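## Task

Every foam block sits above a lot number printed on the shelf edge beneath it. Any foam block whose lot number shows up at least twice in the storeroom must end up on the desk, entirely within its edges with nothing overhanging. Foam blocks with a lot number that occurs only once stay on their own shelves. The robot must not fall over or finish leaning.

## Robot and tools

ROBOT. A TidyBot++: a wheeled base (0.54 m long, 0.50 m wide, 0.38 m tall) on four driven casters, carrying one seven-joint arm with a two-finger gripper. The shoulder is 0.12 m ahead of the base centre and 0.68 m up. Segments: upper arm 0.42 m, forearm 0.31 m, hand 0.31 m. Cameras: base_camera (fixed on the base, facing forward) and wrist_camera (looks along the hand). The arm begins folded, hand pointing down. Loose objects may occasionally get nudged by something outside the robot.

FRAMES. Base frame: origin on the floor below the base centre, x ahead, y to the left, z up, metres. The odometry frame is the base frame as it stood when the scene began. hand_pose is the point between the finger pads, in the base frame; its z axis runs out along the fingers and the fingers close along its y axis.

move. One call carries one action; every key except cameras and blocking belongs to it. Parts:
- base: an object of relative offsets from where the base is when the command starts, along the base's current axes. translate_m (metres, forward positive, -2 to 2), strafe_m (metres, left positive, -2 to 2), rotate_rad (radians, counter-clockwise from above positive, -6.3 to 6.3). Combine them freely.
- joints: absolute angles by name, radians. joint_1_rad (any angle; positive turns the arm clockwise seen from above, the reverse of heading), joint_2_rad shoulder -2.249 to 2.249 (0 is upright, positive leans forward), joint_3_rad any angle, joint_4_rad elbow -2.579 to 2.579 (with joint_3 at 3.14, negative bends forward), joint_5_rad any angle, joint_6_rad wrist -2.099 to 2.099, joint_7_rad any angle (hand down: positive is counter-clockwise from above; 1.57 puts fingers opening left/right). gripper_pos 0 (open, ~85 mm gap) to 1 (closed); gap is about 85 x (1 - gripper_pos) mm. Unbounded joints take the short way, so rotate in steps below half a turn.
- target: an absolute hand pose, one list of seven numbers [x, y, z, qw, qx, qy, qz], metres in the base frame then a unit quaternion, as hand_pose reports. Alongside target, joints may contain only gripper_pos.
- speeds: per-action caps; translate_m and strafe_m 0.05 to 0.5 m/s, rotate_rad 0.1 to 1.57 rad/s. For a combined translate and strafe give only one.
- cameras: list of base_camera, wrist_camera or all; [] returns no images.
- blocking: true (default) returns once everything rests; false returns quickly while motion continues, and later moves override only what they name.
A call without an action just reports state and pictures. Unknown keys make a call invalid; out-of-range values get it refused, and then later robot calls in that reply are skipped.

OTHER TOOLS. wait(seconds 0 to 10, cameras) lets time pass and reports. stop(cameras) brakes every running motion. zoom_image(camera, region [x0, y0, x1, y1] in pixels, top-left origin, at most 504 by 504) enlarges part of the latest image, useful for reading lot labels. read_manual(section "licences") only returns licence text. finished_scene(scene) ends the current scene, given its number; irreversible.

RESULTS. pictures lists the images in order. move reads done, or the worst status of its motions. base_status, joint_status and hand_status give each motion's outcome: done, moving, off_target (rested short, maybe still pressing), stopped, not_followed (a self-collision check held back targets; pose unreachable for a target), contact_stop or time_out (unrequested stops; later calls in the reply are skipped), torque_fault, limit_stop_at_motor_heat. hand_pose is the measured hand; hand_target is where joint targets would place it. base_odometry gives x, y and heading from wheel counts (slip counts as motion). base_tilt gives forward/right lean in degrees. motor_effort is percent of motor maximum, with the peak in brackets. joint_positions and a Motor temperatures line follow; MOTOR HOT appears from 60 C, and at 75 C the arm sags in a fault for 30 to 60 s. on_its_own lists things the robot did unasked. ARM HIT flags a hard self or base contact.

PRACTICAL HINTS. After a target reports done the hand is usually within about 3 cm; correct by adding (wanted minus measured) to the last target. To keep a loaded hand still, resend hand_target, not hand_pose. Loads make the arm sag; never command a holding joint to its current reading. Targets low and close ahead of the base, pointing forward, often fail or hit the base. With the hand pointing down it rises no higher than about 0.94 m, and only near the base. Closing to 1 grips with 100 to 150 N per finger; done at 1 means the grasp is empty, off_target means something is held. Closed tips reach about 20 mm past the hand point.

AVOID. Dropping or releasing objects while they move, slamming, hard knocks and strong pushes; heavy squeezing of something still resting on a surface or yanking it. The arm does not avoid furniture and keeps pressing once blocked. Driving or turning with the arm snagged above about 0.6 m can topple the robot, as can reaching far out from the fold over nearby furniture or swinging a stretched arm sideways; retract the arm or back off to recover a lean. Torque sensor overloads freeze the arm for 10 s. Long holds with a stretched arm heat the motors. Before ending the scene, make sure the result will hold without the robot.

Each tool is called after "Call:" as name(argument=value, ...), one argument or row to a line, values as JSON.

## Session

Call:
move(
  joints={"joint_6_rad":-1.6,"joint_4_rad":-1.6,"joint_2_rad":-0.6},
)

Scene clock: 2.23 s.
Motor temperatures (°C): [38 35 31 37 40 37 42]
move: done
base_odometry: x=+0.000 y=+0.000 heading=+0.000
base_tilt: forward=-0.3 right=+0.6
base_status: not commanded
joint_positions: joint_1_rad=-0.038 joint_2_rad=-0.585 joint_3_rad=+3.113 joint_4_rad=-1.615 joint_5_rad=-0.004 joint_6_rad=-1.547 joint_7_rad=+1.592 gripper_pos=+0.000
joint_status: all done
motor_effort: joint_1_rad=+0(1) joint_2_rad=+3(5) joint_3_rad=+1(1) joint_4_rad=+17(20) joint_5_rad=+0(1) joint_6_rad=+5(6) joint_7_rad=+0(1)
hand_pose: x=+0.3217 y=+0.0194 z=+0.9312 quat_wxyz=(+0.000, +0.959, +0.043, +0.279) (m; base frame)
hand_target: x=+0.3054 y=+0.0184 z=+0.9319 quat_wxyz=(+0.000, +0.963, +0.043, +0.267) (m; base frame)
hand_status: not commanded
pictures: base_camera, wrist_camera
Images, in order (width x height): base_camera 644x364, wrist_camera 644x476.

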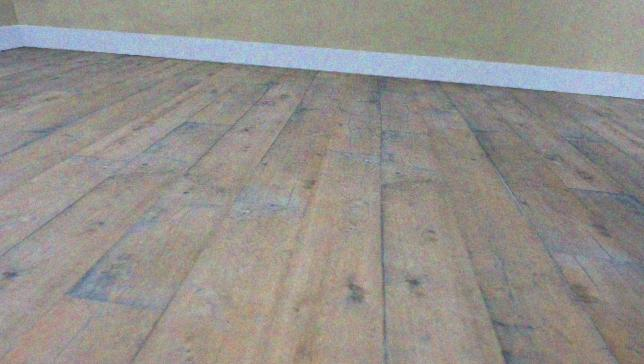

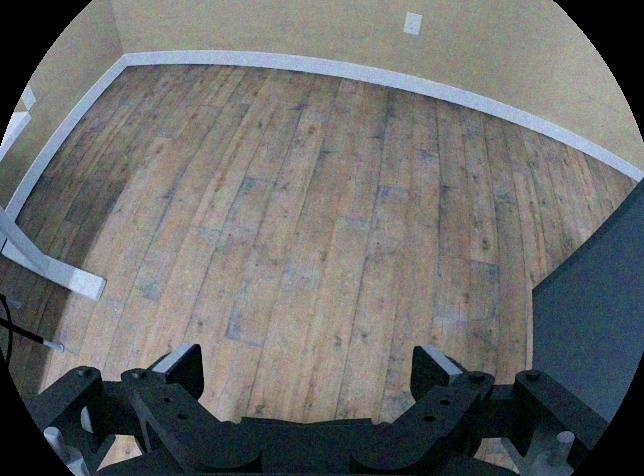

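Call:
move(
  joints={"joint_6_rad":-0.8},
)

Call:
move(
  base={"rotate_rad":1.0},
)

Call:
move(
  base={"rotate_rad":1.0},
)

Call:
move(
  base={"rotate_rad":1.1},
)

Call:
move(
  base={"rotate_rad":1.0},
)

Call:
move(
  base={"rotate_rad":1.0},
)

Scene clock: 4.03 s.
Motor temperatures (°C): [38 35 31 37 40 37 42]
move: done
base_odometry: x=+0.000 y=+0.000 heading=+0.000
base_tilt: forward=-0.4 right=+0.6
base_status: not commanded
joint_positions: joint_1_rad=-0.038 joint_2_rad=-0.586 joint_3_rad=+3.113 joint_4_rad=-1.607 joint_5_rad=-0.004 joint_6_rad=-0.850 joint_7_rad=+1.592 gripper_pos=+0.000
joint_status: all done
motor_effort: joint_1_rad=+0(1) joint_2_rad=+0(4) joint_3_rad=+1(1) joint_4_rad=+20(20) joint_5_rad=+1(1) joint_6_rad=+8(9) joint_7_rad=+0(1)
hand_pose: x=+0.4501 y=+0.0298 z=+1.1042 quat_wxyz=(-0.008, +0.804, +0.038, +0.593) (m; base frame)
hand_target: x=+0.4477 y=+0.0301 z=+1.1279 quat_wxyz=(-0.009, +0.782, +0.037, +0.621) (m; base frame)
hand_status: not commanded
pictures: base_camera, wrist_camera
Images, in order (width x height): base_camera 644x364, wrist_camera 644x476.

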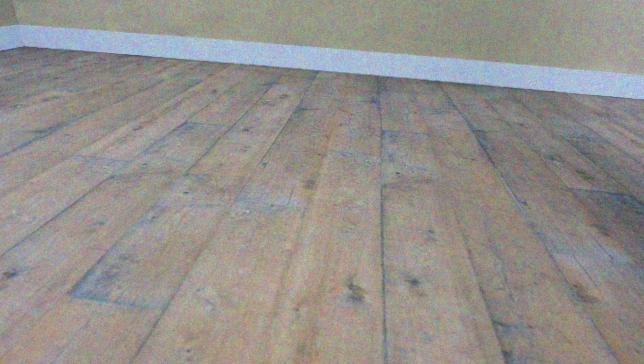

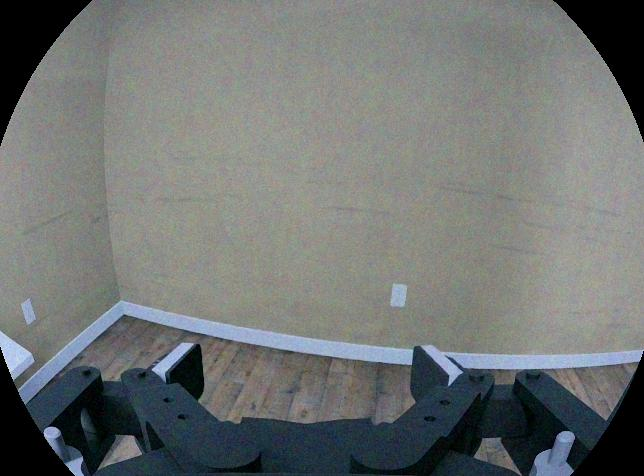

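Scene clock: 5.93 s.
Motor temperatures (°C): [38 35 31 37 40 37 42]
move: done
base_odometry: x=+0.000 y=+0.000 heading=+0.999
base_tilt: forward=-0.3 right=+0.6
base_status: done
joint_positions: joint_1_rad=-0.038 joint_2_rad=-0.586 joint_3_rad=+3.113 joint_4_rad=-1.607 joint_5_rad=-0.004 joint_6_rad=-0.850 joint_7_rad=+1.592 gripper_pos=+0.000
joint_status: not commanded
motor_effort: joint_1_rad=+0(1) joint_2_rad=+0(2) joint_3_rad=+1(3) joint_4_rad=+20(21) joint_5_rad=+1(1) joint_6_rad=+9(9) joint_7_rad=+0(1)
hand_pose: x=+0.4501 y=+0.0299 z=+1.1042 quat_wxyz=(-0.008, +0.804, +0.038, +0.593) (m; base frame)
hand_target: x=+0.4477 y=+0.0301 z=+1.1279 quat_wxyz=(-0.009, +0.782, +0.037, +0.621) (m; base frame)
hand_status: not commanded
pictures: base_camera, wrist_camera
Images, in order (width x height): base_camera 644x364, wrist_camera 644x476.

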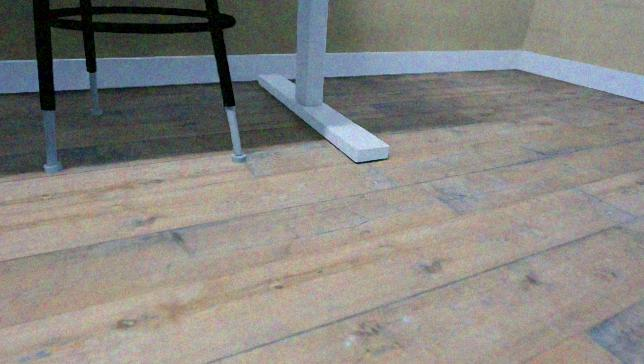

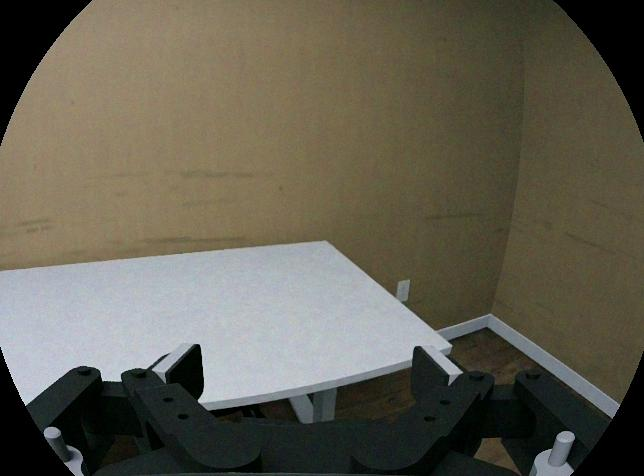

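Scene clock: 7.83 s.
Motor temperatures (°C): [38 35 31 37 40 37 42]
move: done
base_odometry: x=+0.000 y=+0.000 heading=+1.999
base_tilt: forward=-0.4 right=+0.6
base_status: done
joint_positions: joint_1_rad=-0.038 joint_2_rad=-0.586 joint_3_rad=+3.113 joint_4_rad=-1.607 joint_5_rad=-0.004 joint_6_rad=-0.850 joint_7_rad=+1.592 gripper_pos=+0.000
joint_status: not commanded
motor_effort: joint_1_rad=+0(1) joint_2_rad=+1(2) joint_3_rad=+1(3) joint_4_rad=+19(21) joint_5_rad=+1(1) joint_6_rad=+8(9) joint_7_rad=-1(1)
hand_pose: x=+0.4501 y=+0.0299 z=+1.1042 quat_wxyz=(-0.008, +0.804, +0.038, +0.593) (m; base frame)
hand_target: x=+0.4477 y=+0.0301 z=+1.1279 quat_wxyz=(-0.009, +0.782, +0.037, +0.621) (m; base frame)
hand_status: not commanded
pictures: base_camera, wrist_camera
Images, in order (width x height): base_camera 644x364, wrist_camera 644x476.

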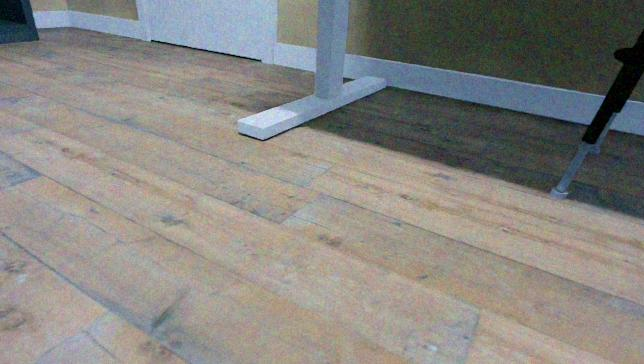

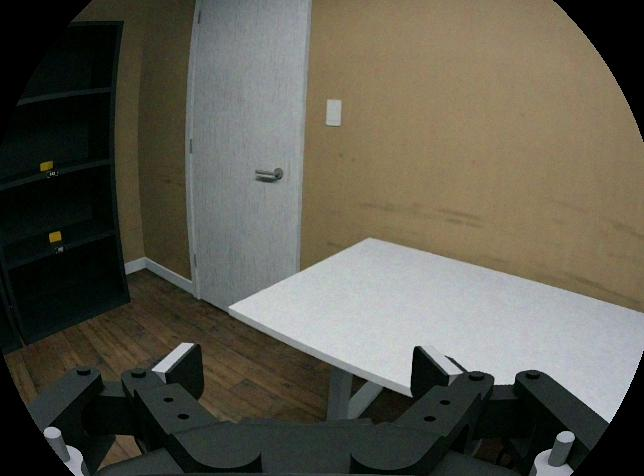

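Scene clock: 9.80 s.
Motor temperatures (°C): [38 35 31 37 40 37 42]
move: done
base_odometry: x=+0.000 y=+0.000 heading=+3.098
base_tilt: forward=-0.4 right=+0.6
base_status: done
joint_positions: joint_1_rad=-0.038 joint_2_rad=-0.586 joint_3_rad=+3.113 joint_4_rad=-1.607 joint_5_rad=-0.004 joint_6_rad=-0.850 joint_7_rad=+1.592 gripper_pos=+0.000
joint_status: not commanded
motor_effort: joint_1_rad=+0(1) joint_2_rad=+1(2) joint_3_rad=+1(3) joint_4_rad=+19(21) joint_5_rad=+1(1) joint_6_rad=+8(9) joint_7_rad=+0(1)
hand_pose: x=+0.4501 y=+0.0299 z=+1.1042 quat_wxyz=(-0.008, +0.804, +0.038, +0.593) (m; base frame)
hand_target: x=+0.4477 y=+0.0301 z=+1.1279 quat_wxyz=(-0.009, +0.782, +0.037, +0.621) (m; base frame)
hand_status: not commanded
pictures: base_camera, wrist_camera
Images, in order (width x height): base_camera 644x364, wrist_camera 644x476.

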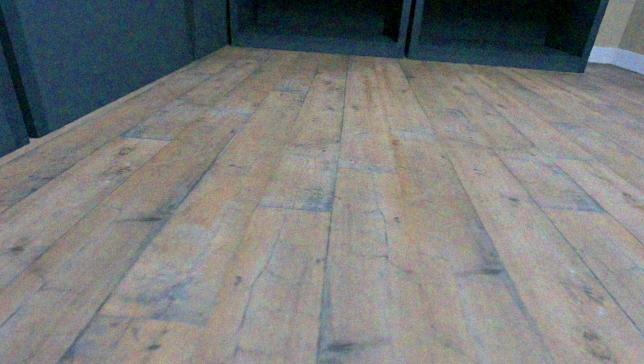

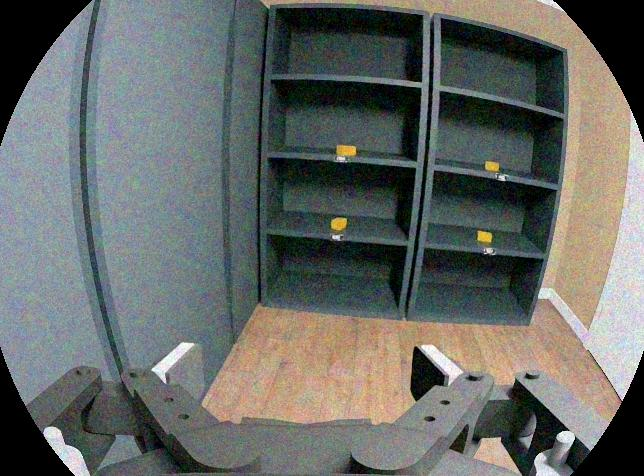

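Scene clock: 11.70 s.
Motor temperatures (°C): [38 35 31 37 40 37 42]
move: done
base_odometry: x=+0.000 y=+0.000 heading=-2.186
base_tilt: forward=-0.3 right=+0.6
base_status: done
joint_positions: joint_1_rad=-0.038 joint_2_rad=-0.586 joint_3_rad=+3.113 joint_4_rad=-1.607 joint_5_rad=-0.004 joint_6_rad=-0.850 joint_7_rad=+1.592 gripper_pos=+0.000
joint_status: not commanded
motor_effort: joint_1_rad=-1(1) joint_2_rad=+0(2) joint_3_rad=+1(3) joint_4_rad=+20(21) joint_5_rad=+1(1) joint_6_rad=+8(9) joint_7_rad=+0(1)
hand_pose: x=+0.4501 y=+0.0299 z=+1.1042 quat_wxyz=(-0.008, +0.804, +0.038, +0.593) (m; base frame)
hand_target: x=+0.4477 y=+0.0301 z=+1.1279 quat_wxyz=(-0.009, +0.782, +0.037, +0.621) (m; base frame)
hand_status: not commanded
pictures: base_camera, wrist_camera
Images, in order (width x height): base_camera 644x364, wrist_camera 644x476.

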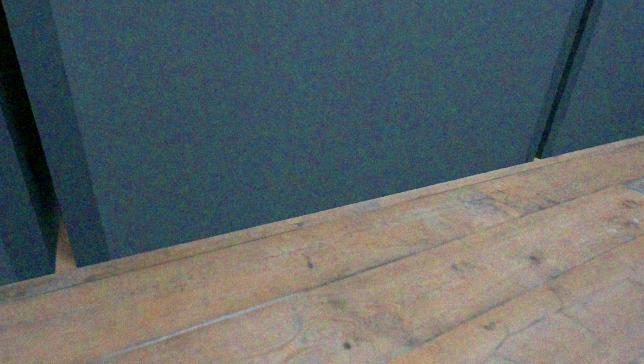

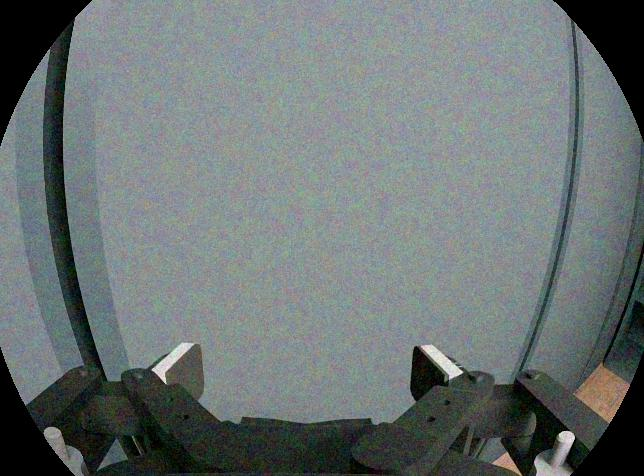

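Scene clock: 13.60 s.
Motor temperatures (°C): [38 35 31 37 40 38 42]
move: done
base_odometry: x=+0.000 y=+0.000 heading=-1.187
base_tilt: forward=-0.3 right=+0.6
base_status: done
joint_positions: joint_1_rad=-0.038 joint_2_rad=-0.586 joint_3_rad=+3.113 joint_4_rad=-1.607 joint_5_rad=-0.004 joint_6_rad=-0.850 joint_7_rad=+1.592 gripper_pos=+0.000
joint_status: not commanded
motor_effort: joint_1_rad=-1(1) joint_2_rad=+0(2) joint_3_rad=+1(3) joint_4_rad=+20(21) joint_5_rad=+1(1) joint_6_rad=+9(9) joint_7_rad=+0(1)
hand_pose: x=+0.4501 y=+0.0299 z=+1.1042 quat_wxyz=(-0.008, +0.804, +0.038, +0.593) (m; base frame)
hand_target: x=+0.4477 y=+0.0301 z=+1.1279 quat_wxyz=(-0.009, +0.782, +0.037, +0.621) (m; base frame)
hand_status: not commanded
pictures: base_camera, wrist_camera
Images, in order (width x height): base_camera 644x364, wrist_camera 644x476.

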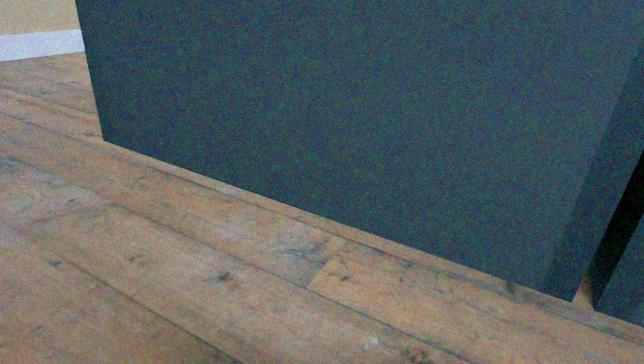

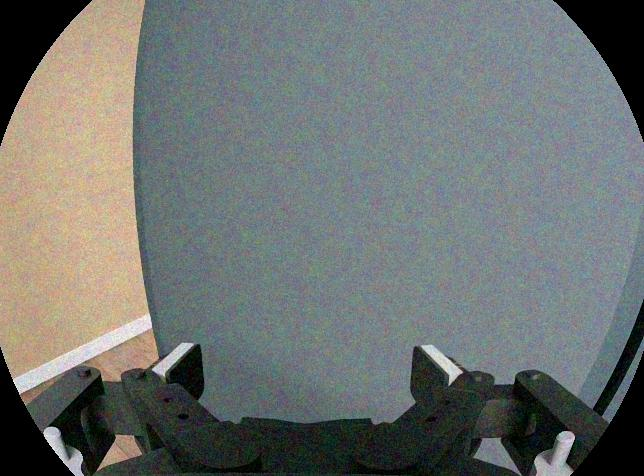

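Call:
move(
  base={"rotate_rad":-1.955},
)

Call:
zoom_image(
  camera="wrist_camera",
  region=[300, 130, 380, 250],
)

Call:
zoom_image(
  camera="wrist_camera",
  region=[460, 140, 540, 260],
)

Scene clock: 16.43 s.
Motor temperatures (°C): [38 35 31 37 40 38 42]
move: done
base_odometry: x=+0.000 y=+0.000 heading=-3.141
base_tilt: forward=-0.3 right=+0.6
base_status: done
joint_positions: joint_1_rad=-0.038 joint_2_rad=-0.586 joint_3_rad=+3.112 joint_4_rad=-1.607 joint_5_rad=-0.004 joint_6_rad=-0.850 joint_7_rad=+1.592 gripper_pos=+0.000
joint_status: not commanded
motor_effort: joint_1_rad=-1(1) joint_2_rad=+1(2) joint_3_rad=+1(2) joint_4_rad=+20(21) joint_5_rad=+1(2) joint_6_rad=+8(9) joint_7_rad=+0(1)
hand_pose: x=+0.4501 y=+0.0301 z=+1.1042 quat_wxyz=(-0.008, +0.804, +0.038, +0.593) (m; base frame)
hand_target: x=+0.4477 y=+0.0301 z=+1.1279 quat_wxyz=(-0.009, +0.782, +0.037, +0.621) (m; base frame)
hand_status: not commanded
pictures: base_camera, wrist_camera
Images, in order (width x height): base_camera 644x364, wrist_camera 644x476.

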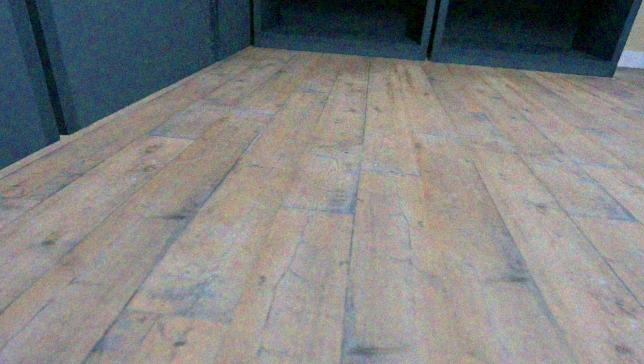

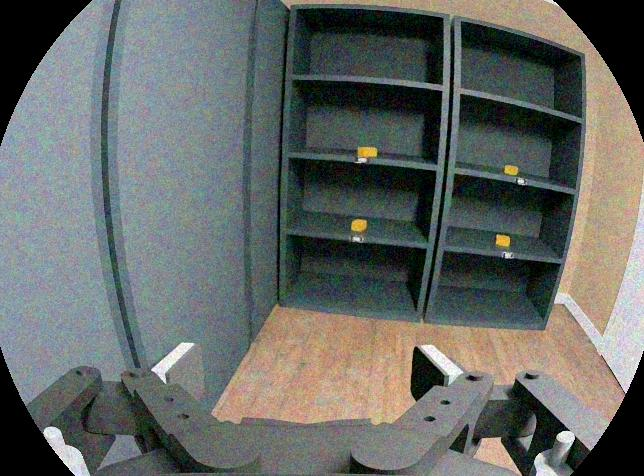

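Scaled by 4.200.

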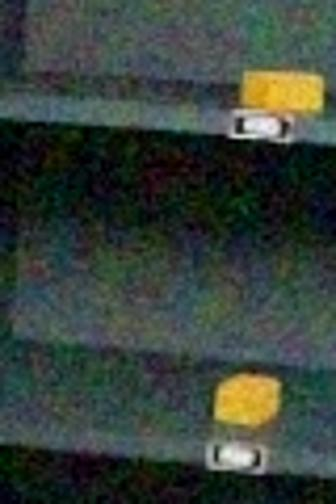

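Scaled by 4.200.

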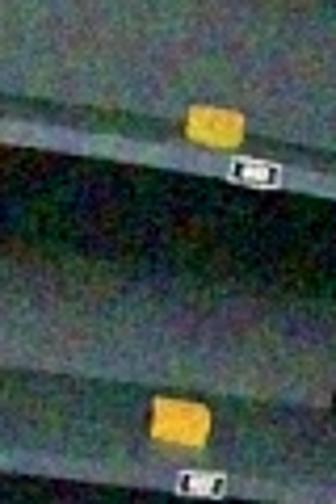

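Call:
move(
  base={"translate_m":1.1,"strafe_m":-0.4},
)

Call:
zoom_image(
  camera="wrist_camera",
  region=[240, 120, 440, 300],
)

Call:
zoom_image(
  camera="wrist_camera",
  region=[400, 120, 600, 300],
)

Scene clock: 20.27 s.
Motor temperatures (°C): [38 35 31 37 40 38 42]
move: done
base_odometry: x=-1.100 y=+0.400 heading=+3.141
base_tilt: forward=-0.3 right=+0.6
base_status: done
joint_positions: joint_1_rad=-0.038 joint_2_rad=-0.594 joint_3_rad=+3.112 joint_4_rad=-1.607 joint_5_rad=-0.004 joint_6_rad=-0.850 joint_7_rad=+1.592 gripper_pos=+0.000
joint_status: not commanded
motor_effort: joint_1_rad=+0(1) joint_2_rad=+2(4) joint_3_rad=+1(3) joint_4_rad=+20(21) joint_5_rad=+1(1) joint_6_rad=+8(9) joint_7_rad=+0(1)
hand_pose: x=+0.4467 y=+0.0300 z=+1.1068 quat_wxyz=(-0.008, +0.802, +0.038, +0.596) (m; base frame)
hand_target: x=+0.4477 y=+0.0301 z=+1.1279 quat_wxyz=(-0.009, +0.782, +0.037, +0.621) (m; base frame)
hand_status: not commanded
pictures: base_camera, wrist_camera
Images, in order (width x height): base_camera 644x364, wrist_camera 644x476.

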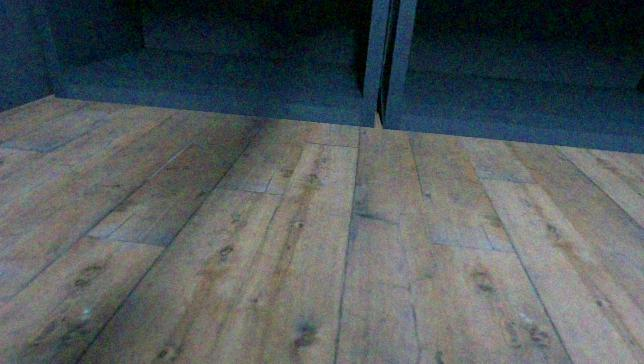

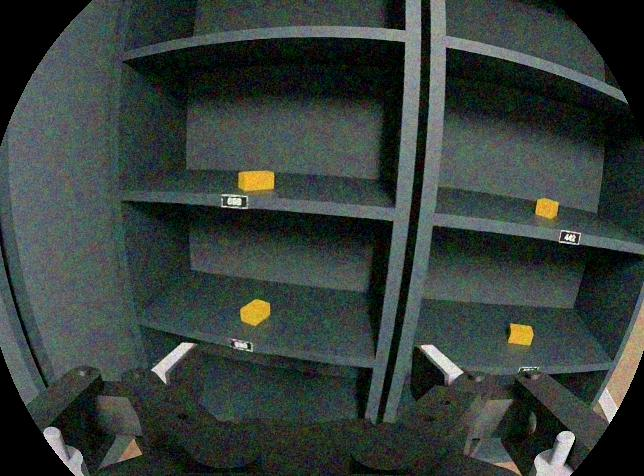

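Scaled by 2.520.

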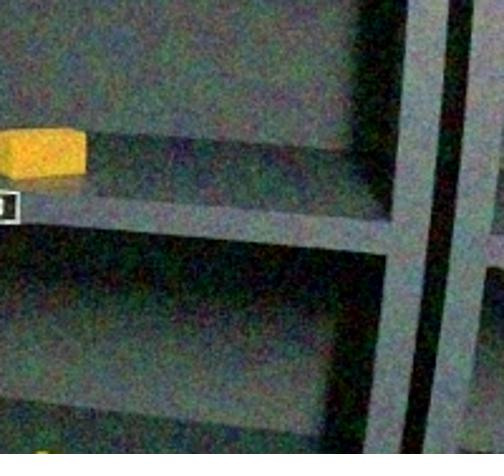

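Scaled by 2.520.

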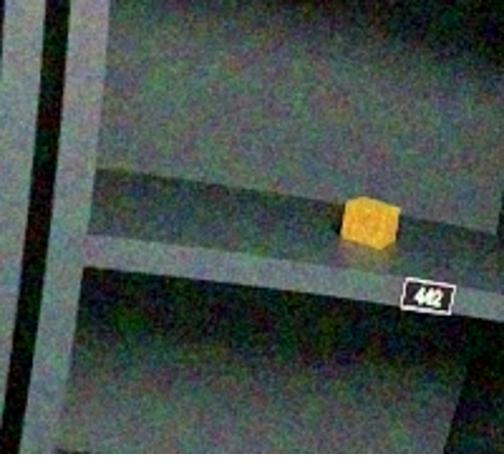

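Call:
zoom_image(
  camera="wrist_camera",
  region=[210, 185, 260, 215],
)

Call:
zoom_image(
  camera="wrist_camera",
  region=[220, 330, 270, 360],
)

Call:
zoom_image(
  camera="wrist_camera",
  region=[505, 355, 555, 385],
)

Call:
zoom_image(
  camera="wrist_camera",
  region=[545, 225, 595, 255],
)

Scaled by 10.080.

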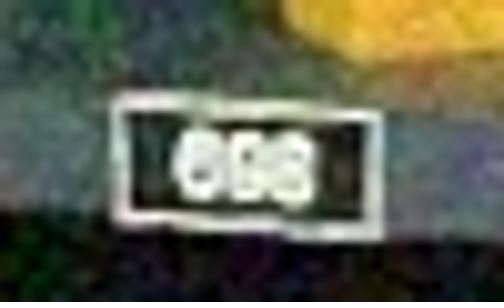

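Scaled by 10.080.

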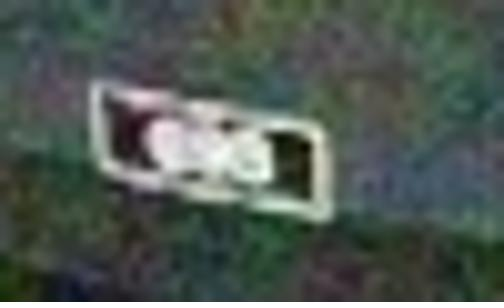

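Scaled by 10.080.

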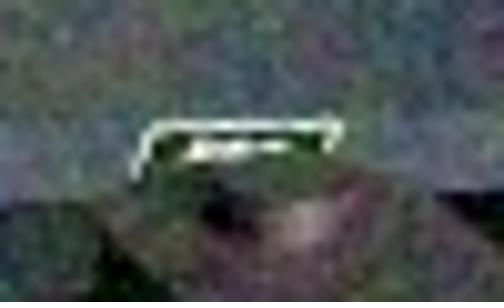

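Scaled by 10.080.

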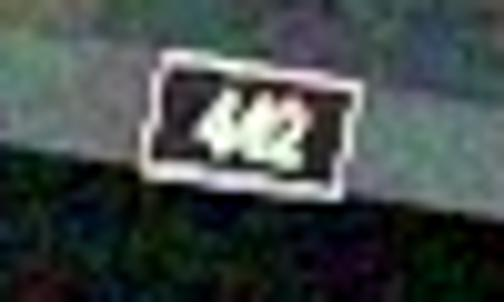

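Call:
move(
  base={"translate_m":0.3,"strafe_m":0.2},
  joints={"joint_6_rad":-1.15},
)

Call:
move(
  base={"strafe_m":-0.8},
)

Scene clock: 22.83 s.
Motor temperatures (°C): [38 35 31 37 40 38 42]
move: done
base_odometry: x=-1.401 y=+0.200 heading=+3.140
base_tilt: forward=-0.4 right=+0.6
base_status: done
joint_positions: joint_1_rad=-0.038 joint_2_rad=-0.592 joint_3_rad=+3.112 joint_4_rad=-1.602 joint_5_rad=-0.004 joint_6_rad=-1.133 joint_7_rad=+1.592 gripper_pos=+0.000
joint_status: all done
motor_effort: joint_1_rad=+0(1) joint_2_rad=+2(5) joint_3_rad=+1(2) joint_4_rad=+19(21) joint_5_rad=+1(1) joint_6_rad=+7(9) joint_7_rad=+0(1)
hand_pose: x=+0.4108 y=+0.0266 z=+1.0294 quat_wxyz=(-0.005, +0.877, +0.041, +0.479) (m; base frame)
hand_target: x=+0.4052 y=+0.0261 z=+1.0282 quat_wxyz=(-0.005, +0.879, +0.041, +0.476) (m; base frame)
hand_status: not commanded
pictures: base_camera, wrist_camera
Images, in order (width x height): base_camera 644x364, wrist_camera 644x476.

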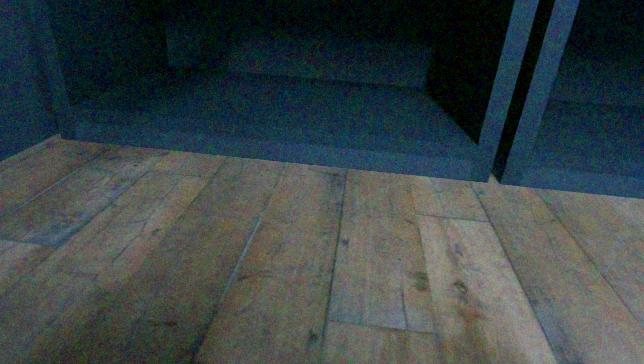

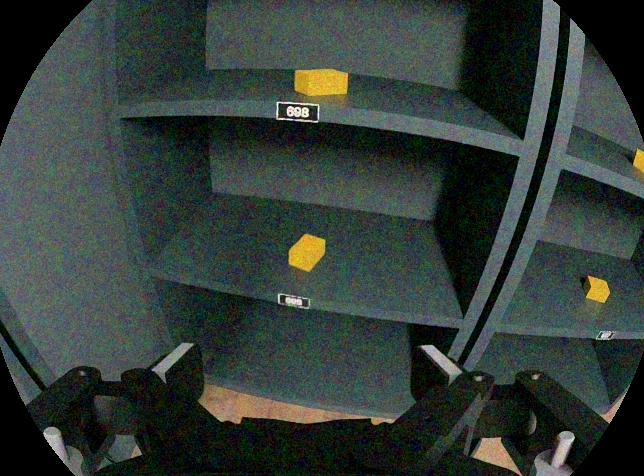

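Scene clock: 25.83 s.
Motor temperatures (°C): [38 35 31 37 40 38 42]
move: done
base_odometry: x=-1.400 y=+1.000 heading=+3.141
base_tilt: forward=-0.4 right=+0.6
base_status: done
joint_positions: joint_1_rad=-0.038 joint_2_rad=-0.593 joint_3_rad=+3.112 joint_4_rad=-1.602 joint_5_rad=-0.004 joint_6_rad=-1.133 joint_7_rad=+1.592 gripper_pos=+0.000
joint_status: not commanded
motor_effort: joint_1_rad=-1(1) joint_2_rad=+2(3) joint_3_rad=+1(3) joint_4_rad=+18(20) joint_5_rad=+1(2) joint_6_rad=+8(8) joint_7_rad=+0(1)
hand_pose: x=+0.4106 y=+0.0268 z=+1.0295 quat_wxyz=(-0.005, +0.877, +0.041, +0.479) (m; base frame)
hand_target: x=+0.4052 y=+0.0261 z=+1.0282 quat_wxyz=(-0.005, +0.879, +0.041, +0.476) (m; base frame)
hand_status: not commanded
pictures: base_camera, wrist_camera
Images, in order (width x height): base_camera 644x364, wrist_camera 644x476.

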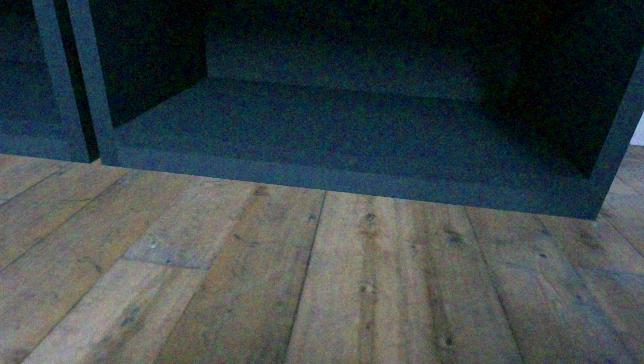

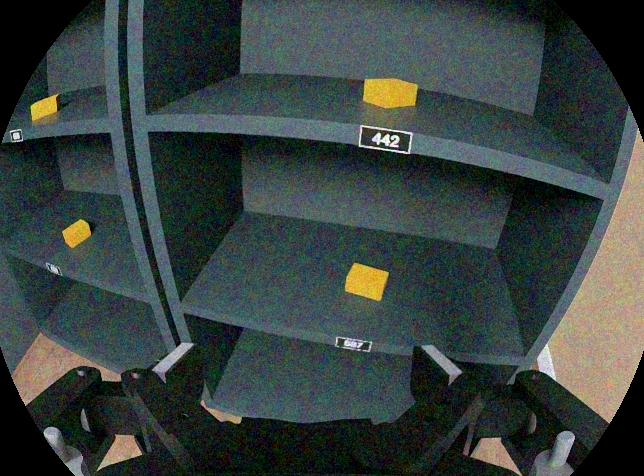

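Call:
zoom_image(
  camera="wrist_camera",
  region=[328, 330, 378, 360],
)

Call:
move(
  base={"strafe_m":0.8},
)

Call:
zoom_image(
  camera="wrist_camera",
  region=[270, 285, 320, 315],
)

Call:
zoom_image(
  camera="wrist_camera",
  region=[270, 95, 320, 125],
)

Scaled by 10.080.

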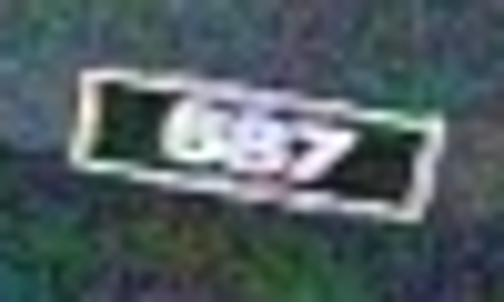

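Scene clock: 29.23 s.
Motor temperatures (°C): [38 35 31 37 40 38 42]
move: done
base_odometry: x=-1.400 y=+0.200 heading=-3.141
base_tilt: forward=-0.4 right=+0.6
base_status: done
joint_positions: joint_1_rad=-0.038 joint_2_rad=-0.593 joint_3_rad=+3.113 joint_4_rad=-1.602 joint_5_rad=-0.004 joint_6_rad=-1.133 joint_7_rad=+1.592 gripper_pos=+0.000
joint_status: not commanded
motor_effort: joint_1_rad=+0(1) joint_2_rad=+2(4) joint_3_rad=+1(4) joint_4_rad=+20(20) joint_5_rad=+1(2) joint_6_rad=+7(8) joint_7_rad=+0(1)
hand_pose: x=+0.4106 y=+0.0265 z=+1.0296 quat_wxyz=(-0.005, +0.877, +0.041, +0.479) (m; base frame)
hand_target: x=+0.4052 y=+0.0261 z=+1.0282 quat_wxyz=(-0.005, +0.879, +0.041, +0.476) (m; base frame)
hand_status: not commanded
pictures: base_camera, wrist_camera
Images, in order (width x height): base_camera 644x364, wrist_camera 644x476.

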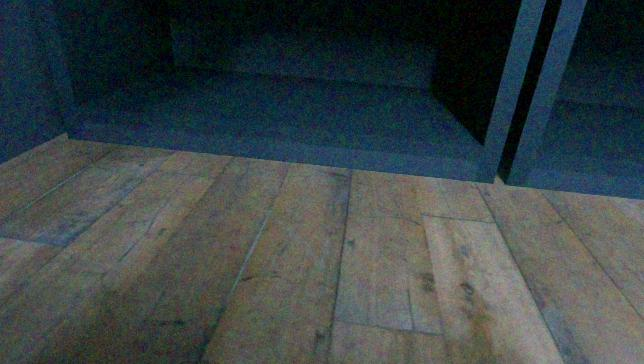

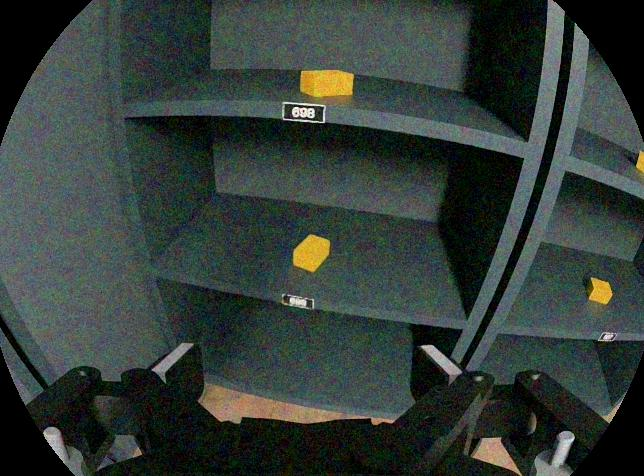

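Scaled by 10.080.

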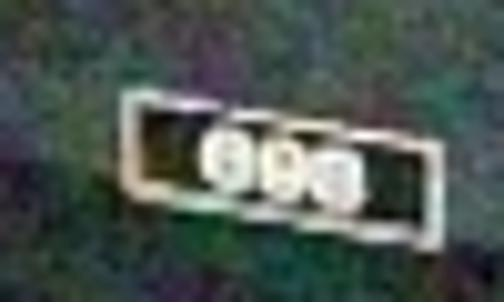

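Scaled by 10.080.

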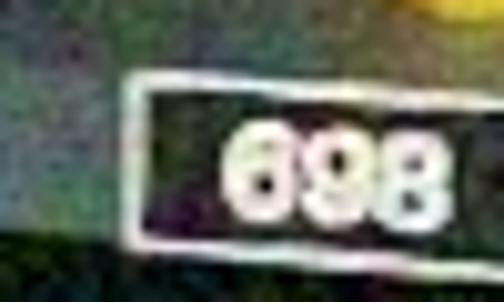

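Call:
move(
  joints={"joint_2_rad":-0.9,"joint_4_rad":-2.5,"joint_6_rad":1.2},
)

Call:
move(
  base={"translate_m":0.15},
  joints={"joint_2_rad":-0.3,"joint_4_rad":-2.5,"joint_6_rad":0.3},
)

Scene clock: 32.60 s.
Motor temperatures (°C): [38 35 31 37 40 38 42]
move: done
base_odometry: x=-1.400 y=+0.200 heading=-3.141
base_tilt: forward=-0.4 right=+0.6
base_status: not commanded
joint_positions: joint_1_rad=-0.038 joint_2_rad=-0.883 joint_3_rad=+3.113 joint_4_rad=-2.469 joint_5_rad=-0.004 joint_6_rad=+1.144 joint_7_rad=+1.592 gripper_pos=+0.000
joint_status: all done
motor_effort: joint_1_rad=+0(1) joint_2_rad=+9(10) joint_3_rad=+1(2) joint_4_rad=+20(23) joint_5_rad=+0(1) joint_6_rad=+4(10) joint_7_rad=+0(1)
hand_pose: x=+0.2406 y=+0.0192 z=+1.2250 quat_wxyz=(-0.015, +0.219, +0.017, +0.975) (m; base frame)
hand_target: x=+0.2239 y=+0.0181 z=+1.2205 quat_wxyz=(-0.015, +0.198, +0.017, +0.980) (m; base frame)
hand_status: not commanded
pictures: base_camera, wrist_camera
Images, in order (width x height): base_camera 644x364, wrist_camera 644x476.

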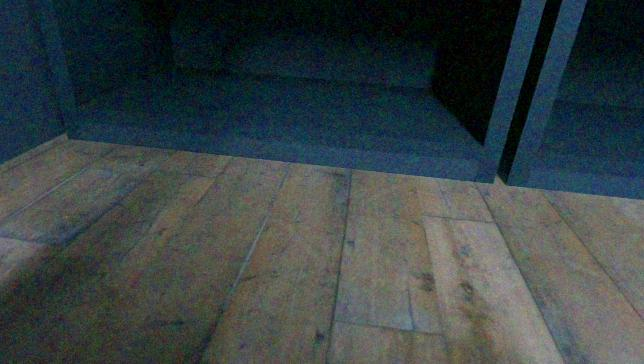

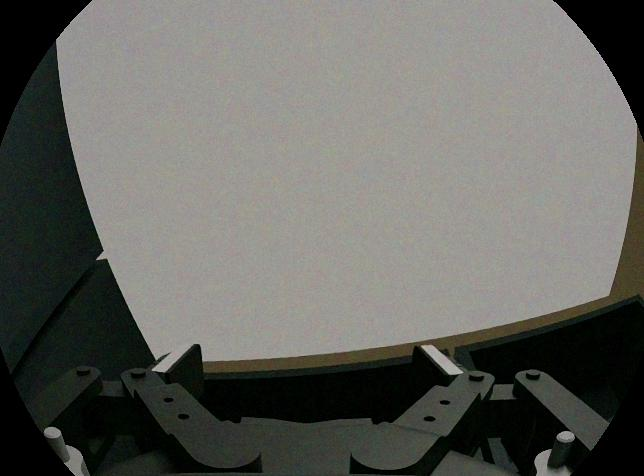

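Scene clock: 34.83 s.
Motor temperatures (°C): [38 35 31 37 40 38 42]
move: done
base_odometry: x=-1.550 y=+0.199 heading=-3.140
base_tilt: forward=-0.3 right=+0.6
base_status: done
joint_positions: joint_1_rad=-0.038 joint_2_rad=-0.316 joint_3_rad=+3.113 joint_4_rad=-2.474 joint_5_rad=-0.004 joint_6_rad=+0.350 joint_7_rad=+1.592 gripper_pos=+0.000
joint_status: all done
motor_effort: joint_1_rad=-1(1) joint_2_rad=-8(13) joint_3_rad=+1(2) joint_4_rad=+20(22) joint_5_rad=+1(1) joint_6_rad=+9(10) joint_7_rad=+0(1)
hand_pose: x=+0.5511 y=+0.0308 z=+0.8342 quat_wxyz=(-0.011, +0.785, +0.035, +0.618) (m; base frame)
hand_target: x=+0.5420 y=+0.0298 z=+0.7980 quat_wxyz=(-0.010, +0.813, +0.036, +0.582) (m; base frame)
hand_status: not commanded
pictures: base_camera, wrist_camera
Images, in order (width x height): base_camera 644x364, wrist_camera 644x476.

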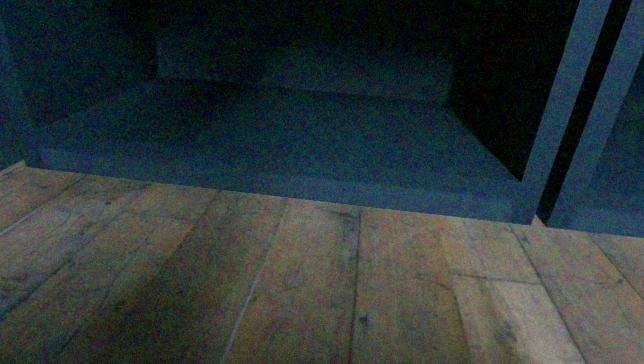

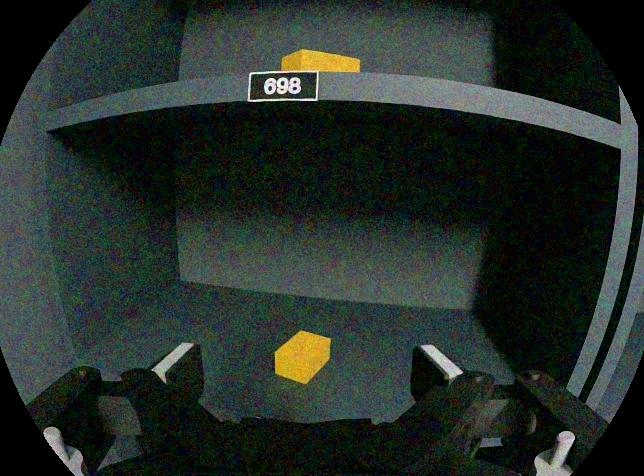

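Call:
move(
  base={"translate_m":-0.1},
  joints={"joint_6_rad":-0.1},
)

Scene clock: 36.20 s.
Motor temperatures (°C): [38 35 31 37 40 38 42]
move: done
base_odometry: x=-1.450 y=+0.200 heading=-3.141
base_tilt: forward=-0.3 right=+0.6
base_status: done
joint_positions: joint_1_rad=-0.038 joint_2_rad=-0.311 joint_3_rad=+3.113 joint_4_rad=-2.485 joint_5_rad=-0.004 joint_6_rad=-0.052 joint_7_rad=+1.592 gripper_pos=+0.000
joint_status: all done
motor_effort: joint_1_rad=+0(1) joint_2_rad=-6(9) joint_3_rad=+0(1) joint_4_rad=+19(21) joint_5_rad=+1(1) joint_6_rad=+7(10) joint_7_rad=+0(1)
hand_pose: x=+0.4945 y=+0.0265 z=+0.7138 quat_wxyz=(-0.007, +0.896, +0.039, +0.441) (m; base frame)
hand_target: x=+0.4797 y=+0.0254 z=+0.6912 quat_wxyz=(-0.006, +0.912, +0.039, +0.408) (m; base frame)
hand_status: not commanded
pictures: base_camera, wrist_camera
Images, in order (width x height): base_camera 644x364, wrist_camera 644x476.

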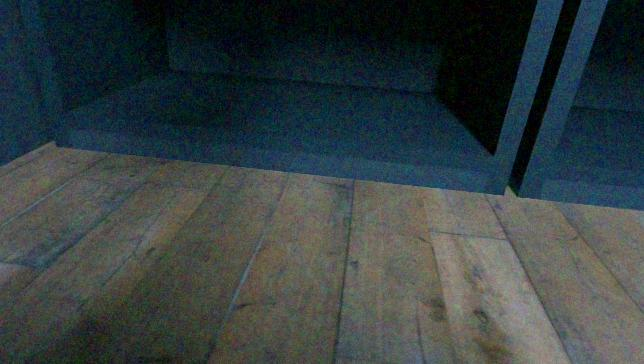

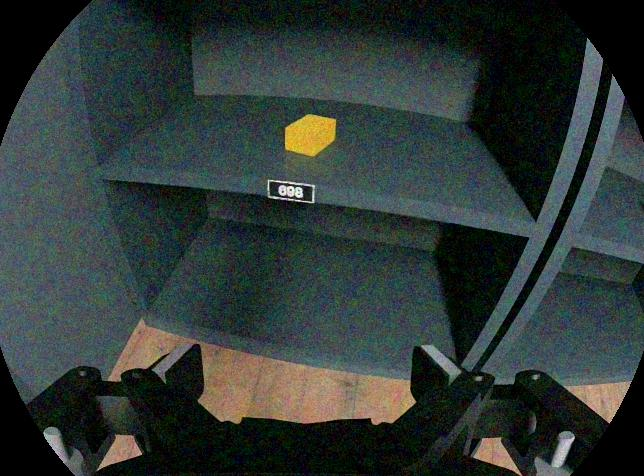

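Call:
zoom_image(
  camera="wrist_camera",
  region=[260, 100, 360, 210],
)

Call:
move(
  joints={"joint_2_rad":-0.3,"joint_4_rad":-0.8,"joint_6_rad":-1.9},
)

Call:
zoom_image(
  camera="wrist_camera",
  region=[220, 40, 420, 240],
)

Scaled by 4.582.

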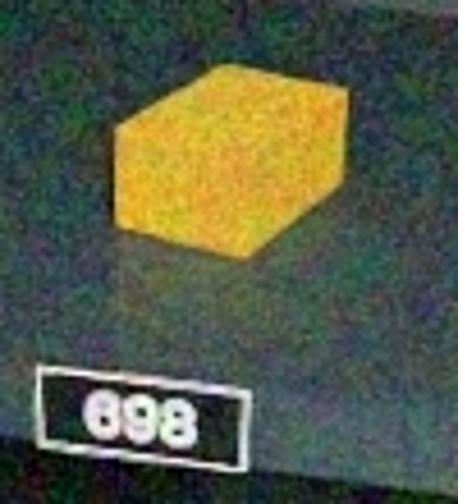

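Scene clock: 40.83 s.
Motor temperatures (°C): [38 35 31 37 40 38 42]
move: done
base_odometry: x=-1.450 y=+0.200 heading=-3.141
base_tilt: forward=-0.3 right=+0.6
base_status: not commanded
joint_positions: joint_1_rad=-0.038 joint_2_rad=-0.311 joint_3_rad=+3.113 joint_4_rad=-0.817 joint_5_rad=-0.004 joint_6_rad=-1.849 joint_7_rad=+1.592 gripper_pos=+0.000
joint_status: all done
motor_effort: joint_1_rad=-1(1) joint_2_rad=+0(11) joint_3_rad=+1(1) joint_4_rad=+13(22) joint_5_rad=+1(1) joint_6_rad=+6(8) joint_7_rad=+0(1)
hand_pose: x=+0.3619 y=+0.0228 z=+1.1373 quat_wxyz=(-0.006, +0.923, +0.043, +0.383) (m; base frame)
hand_target: x=+0.3544 y=+0.0220 z=+1.1300 quat_wxyz=(-0.006, +0.931, +0.043, +0.362) (m; base frame)
hand_status: not commanded
pictures: base_camera, wrist_camera
Images, in order (width x height): base_camera 644x364, wrist_camera 644x476.

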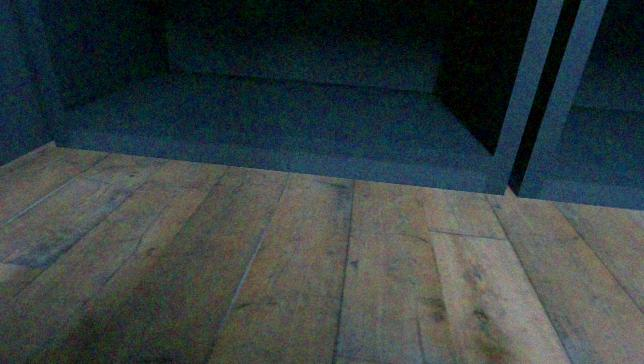

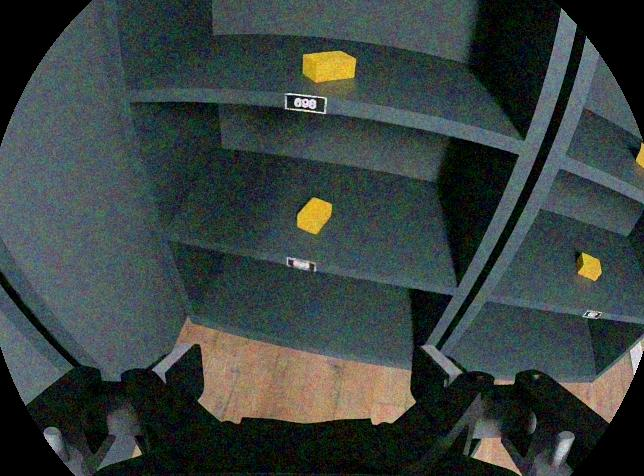

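Scaled by 2.520.

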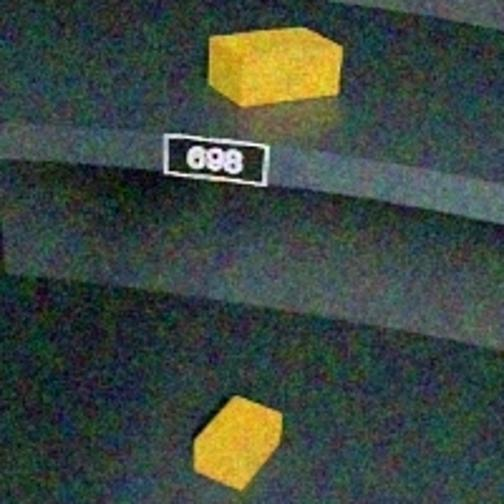

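Call:
move(
  target=[0.46,0.05,1.10,0.272,0.726,-0.472,0.419],
)

Scene clock: 45.50 s.
Motor temperatures (°C): [38 35 31 37 40 37 42]
move: done
base_odometry: x=-1.450 y=+0.200 heading=-3.141
base_tilt: forward=-0.3 right=+0.6
base_status: not commanded
joint_positions: joint_1_rad=+1.799 joint_2_rad=-0.706 joint_3_rad=+2.314 joint_4_rad=-0.743 joint_5_rad=-0.164 joint_6_rad=-1.850 joint_7_rad=+1.070 gripper_pos=+0.000
joint_status: not commanded
motor_effort: joint_1_rad=+0(2) joint_2_rad=+21(23) joint_3_rad=+8(8) joint_4_rad=+8(13) joint_5_rad=+4(5) joint_6_rad=+7(8) joint_7_rad=+0(1)
hand_pose: x=+0.4368 y=+0.0243 z=+1.1116 quat_wxyz=(+0.292, +0.718, -0.481, +0.409) (m; base frame)
hand_target: x=+0.4600 y=+0.0500 z=+1.1000 quat_wxyz=(+0.272, +0.726, -0.472, +0.419) (m; base frame)
hand_status: done (0.037 m and 3.0 deg from the pose sent, 0.108 m and 72.1 deg at the start)
pictures: base_camera, wrist_camera
Images, in order (width x height): base_camera 644x364, wrist_camera 644x476.

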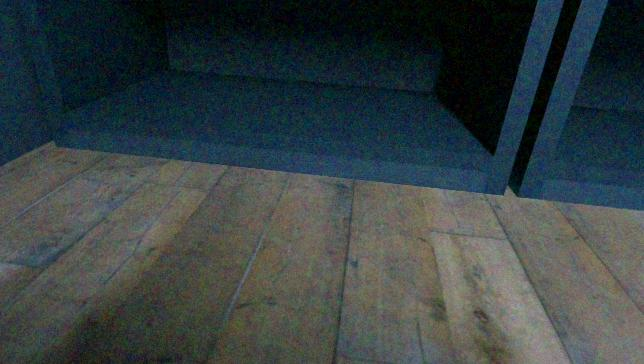

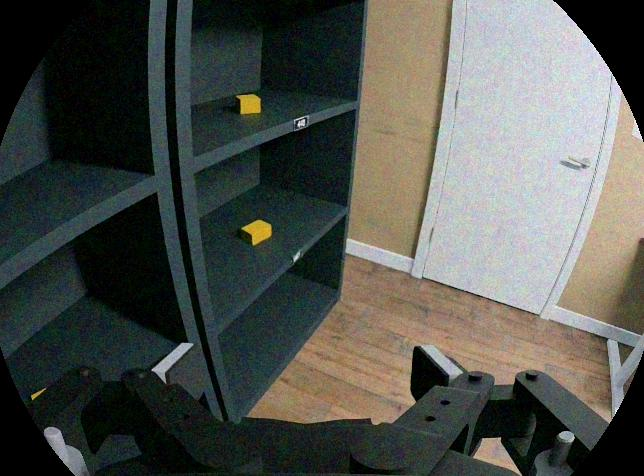

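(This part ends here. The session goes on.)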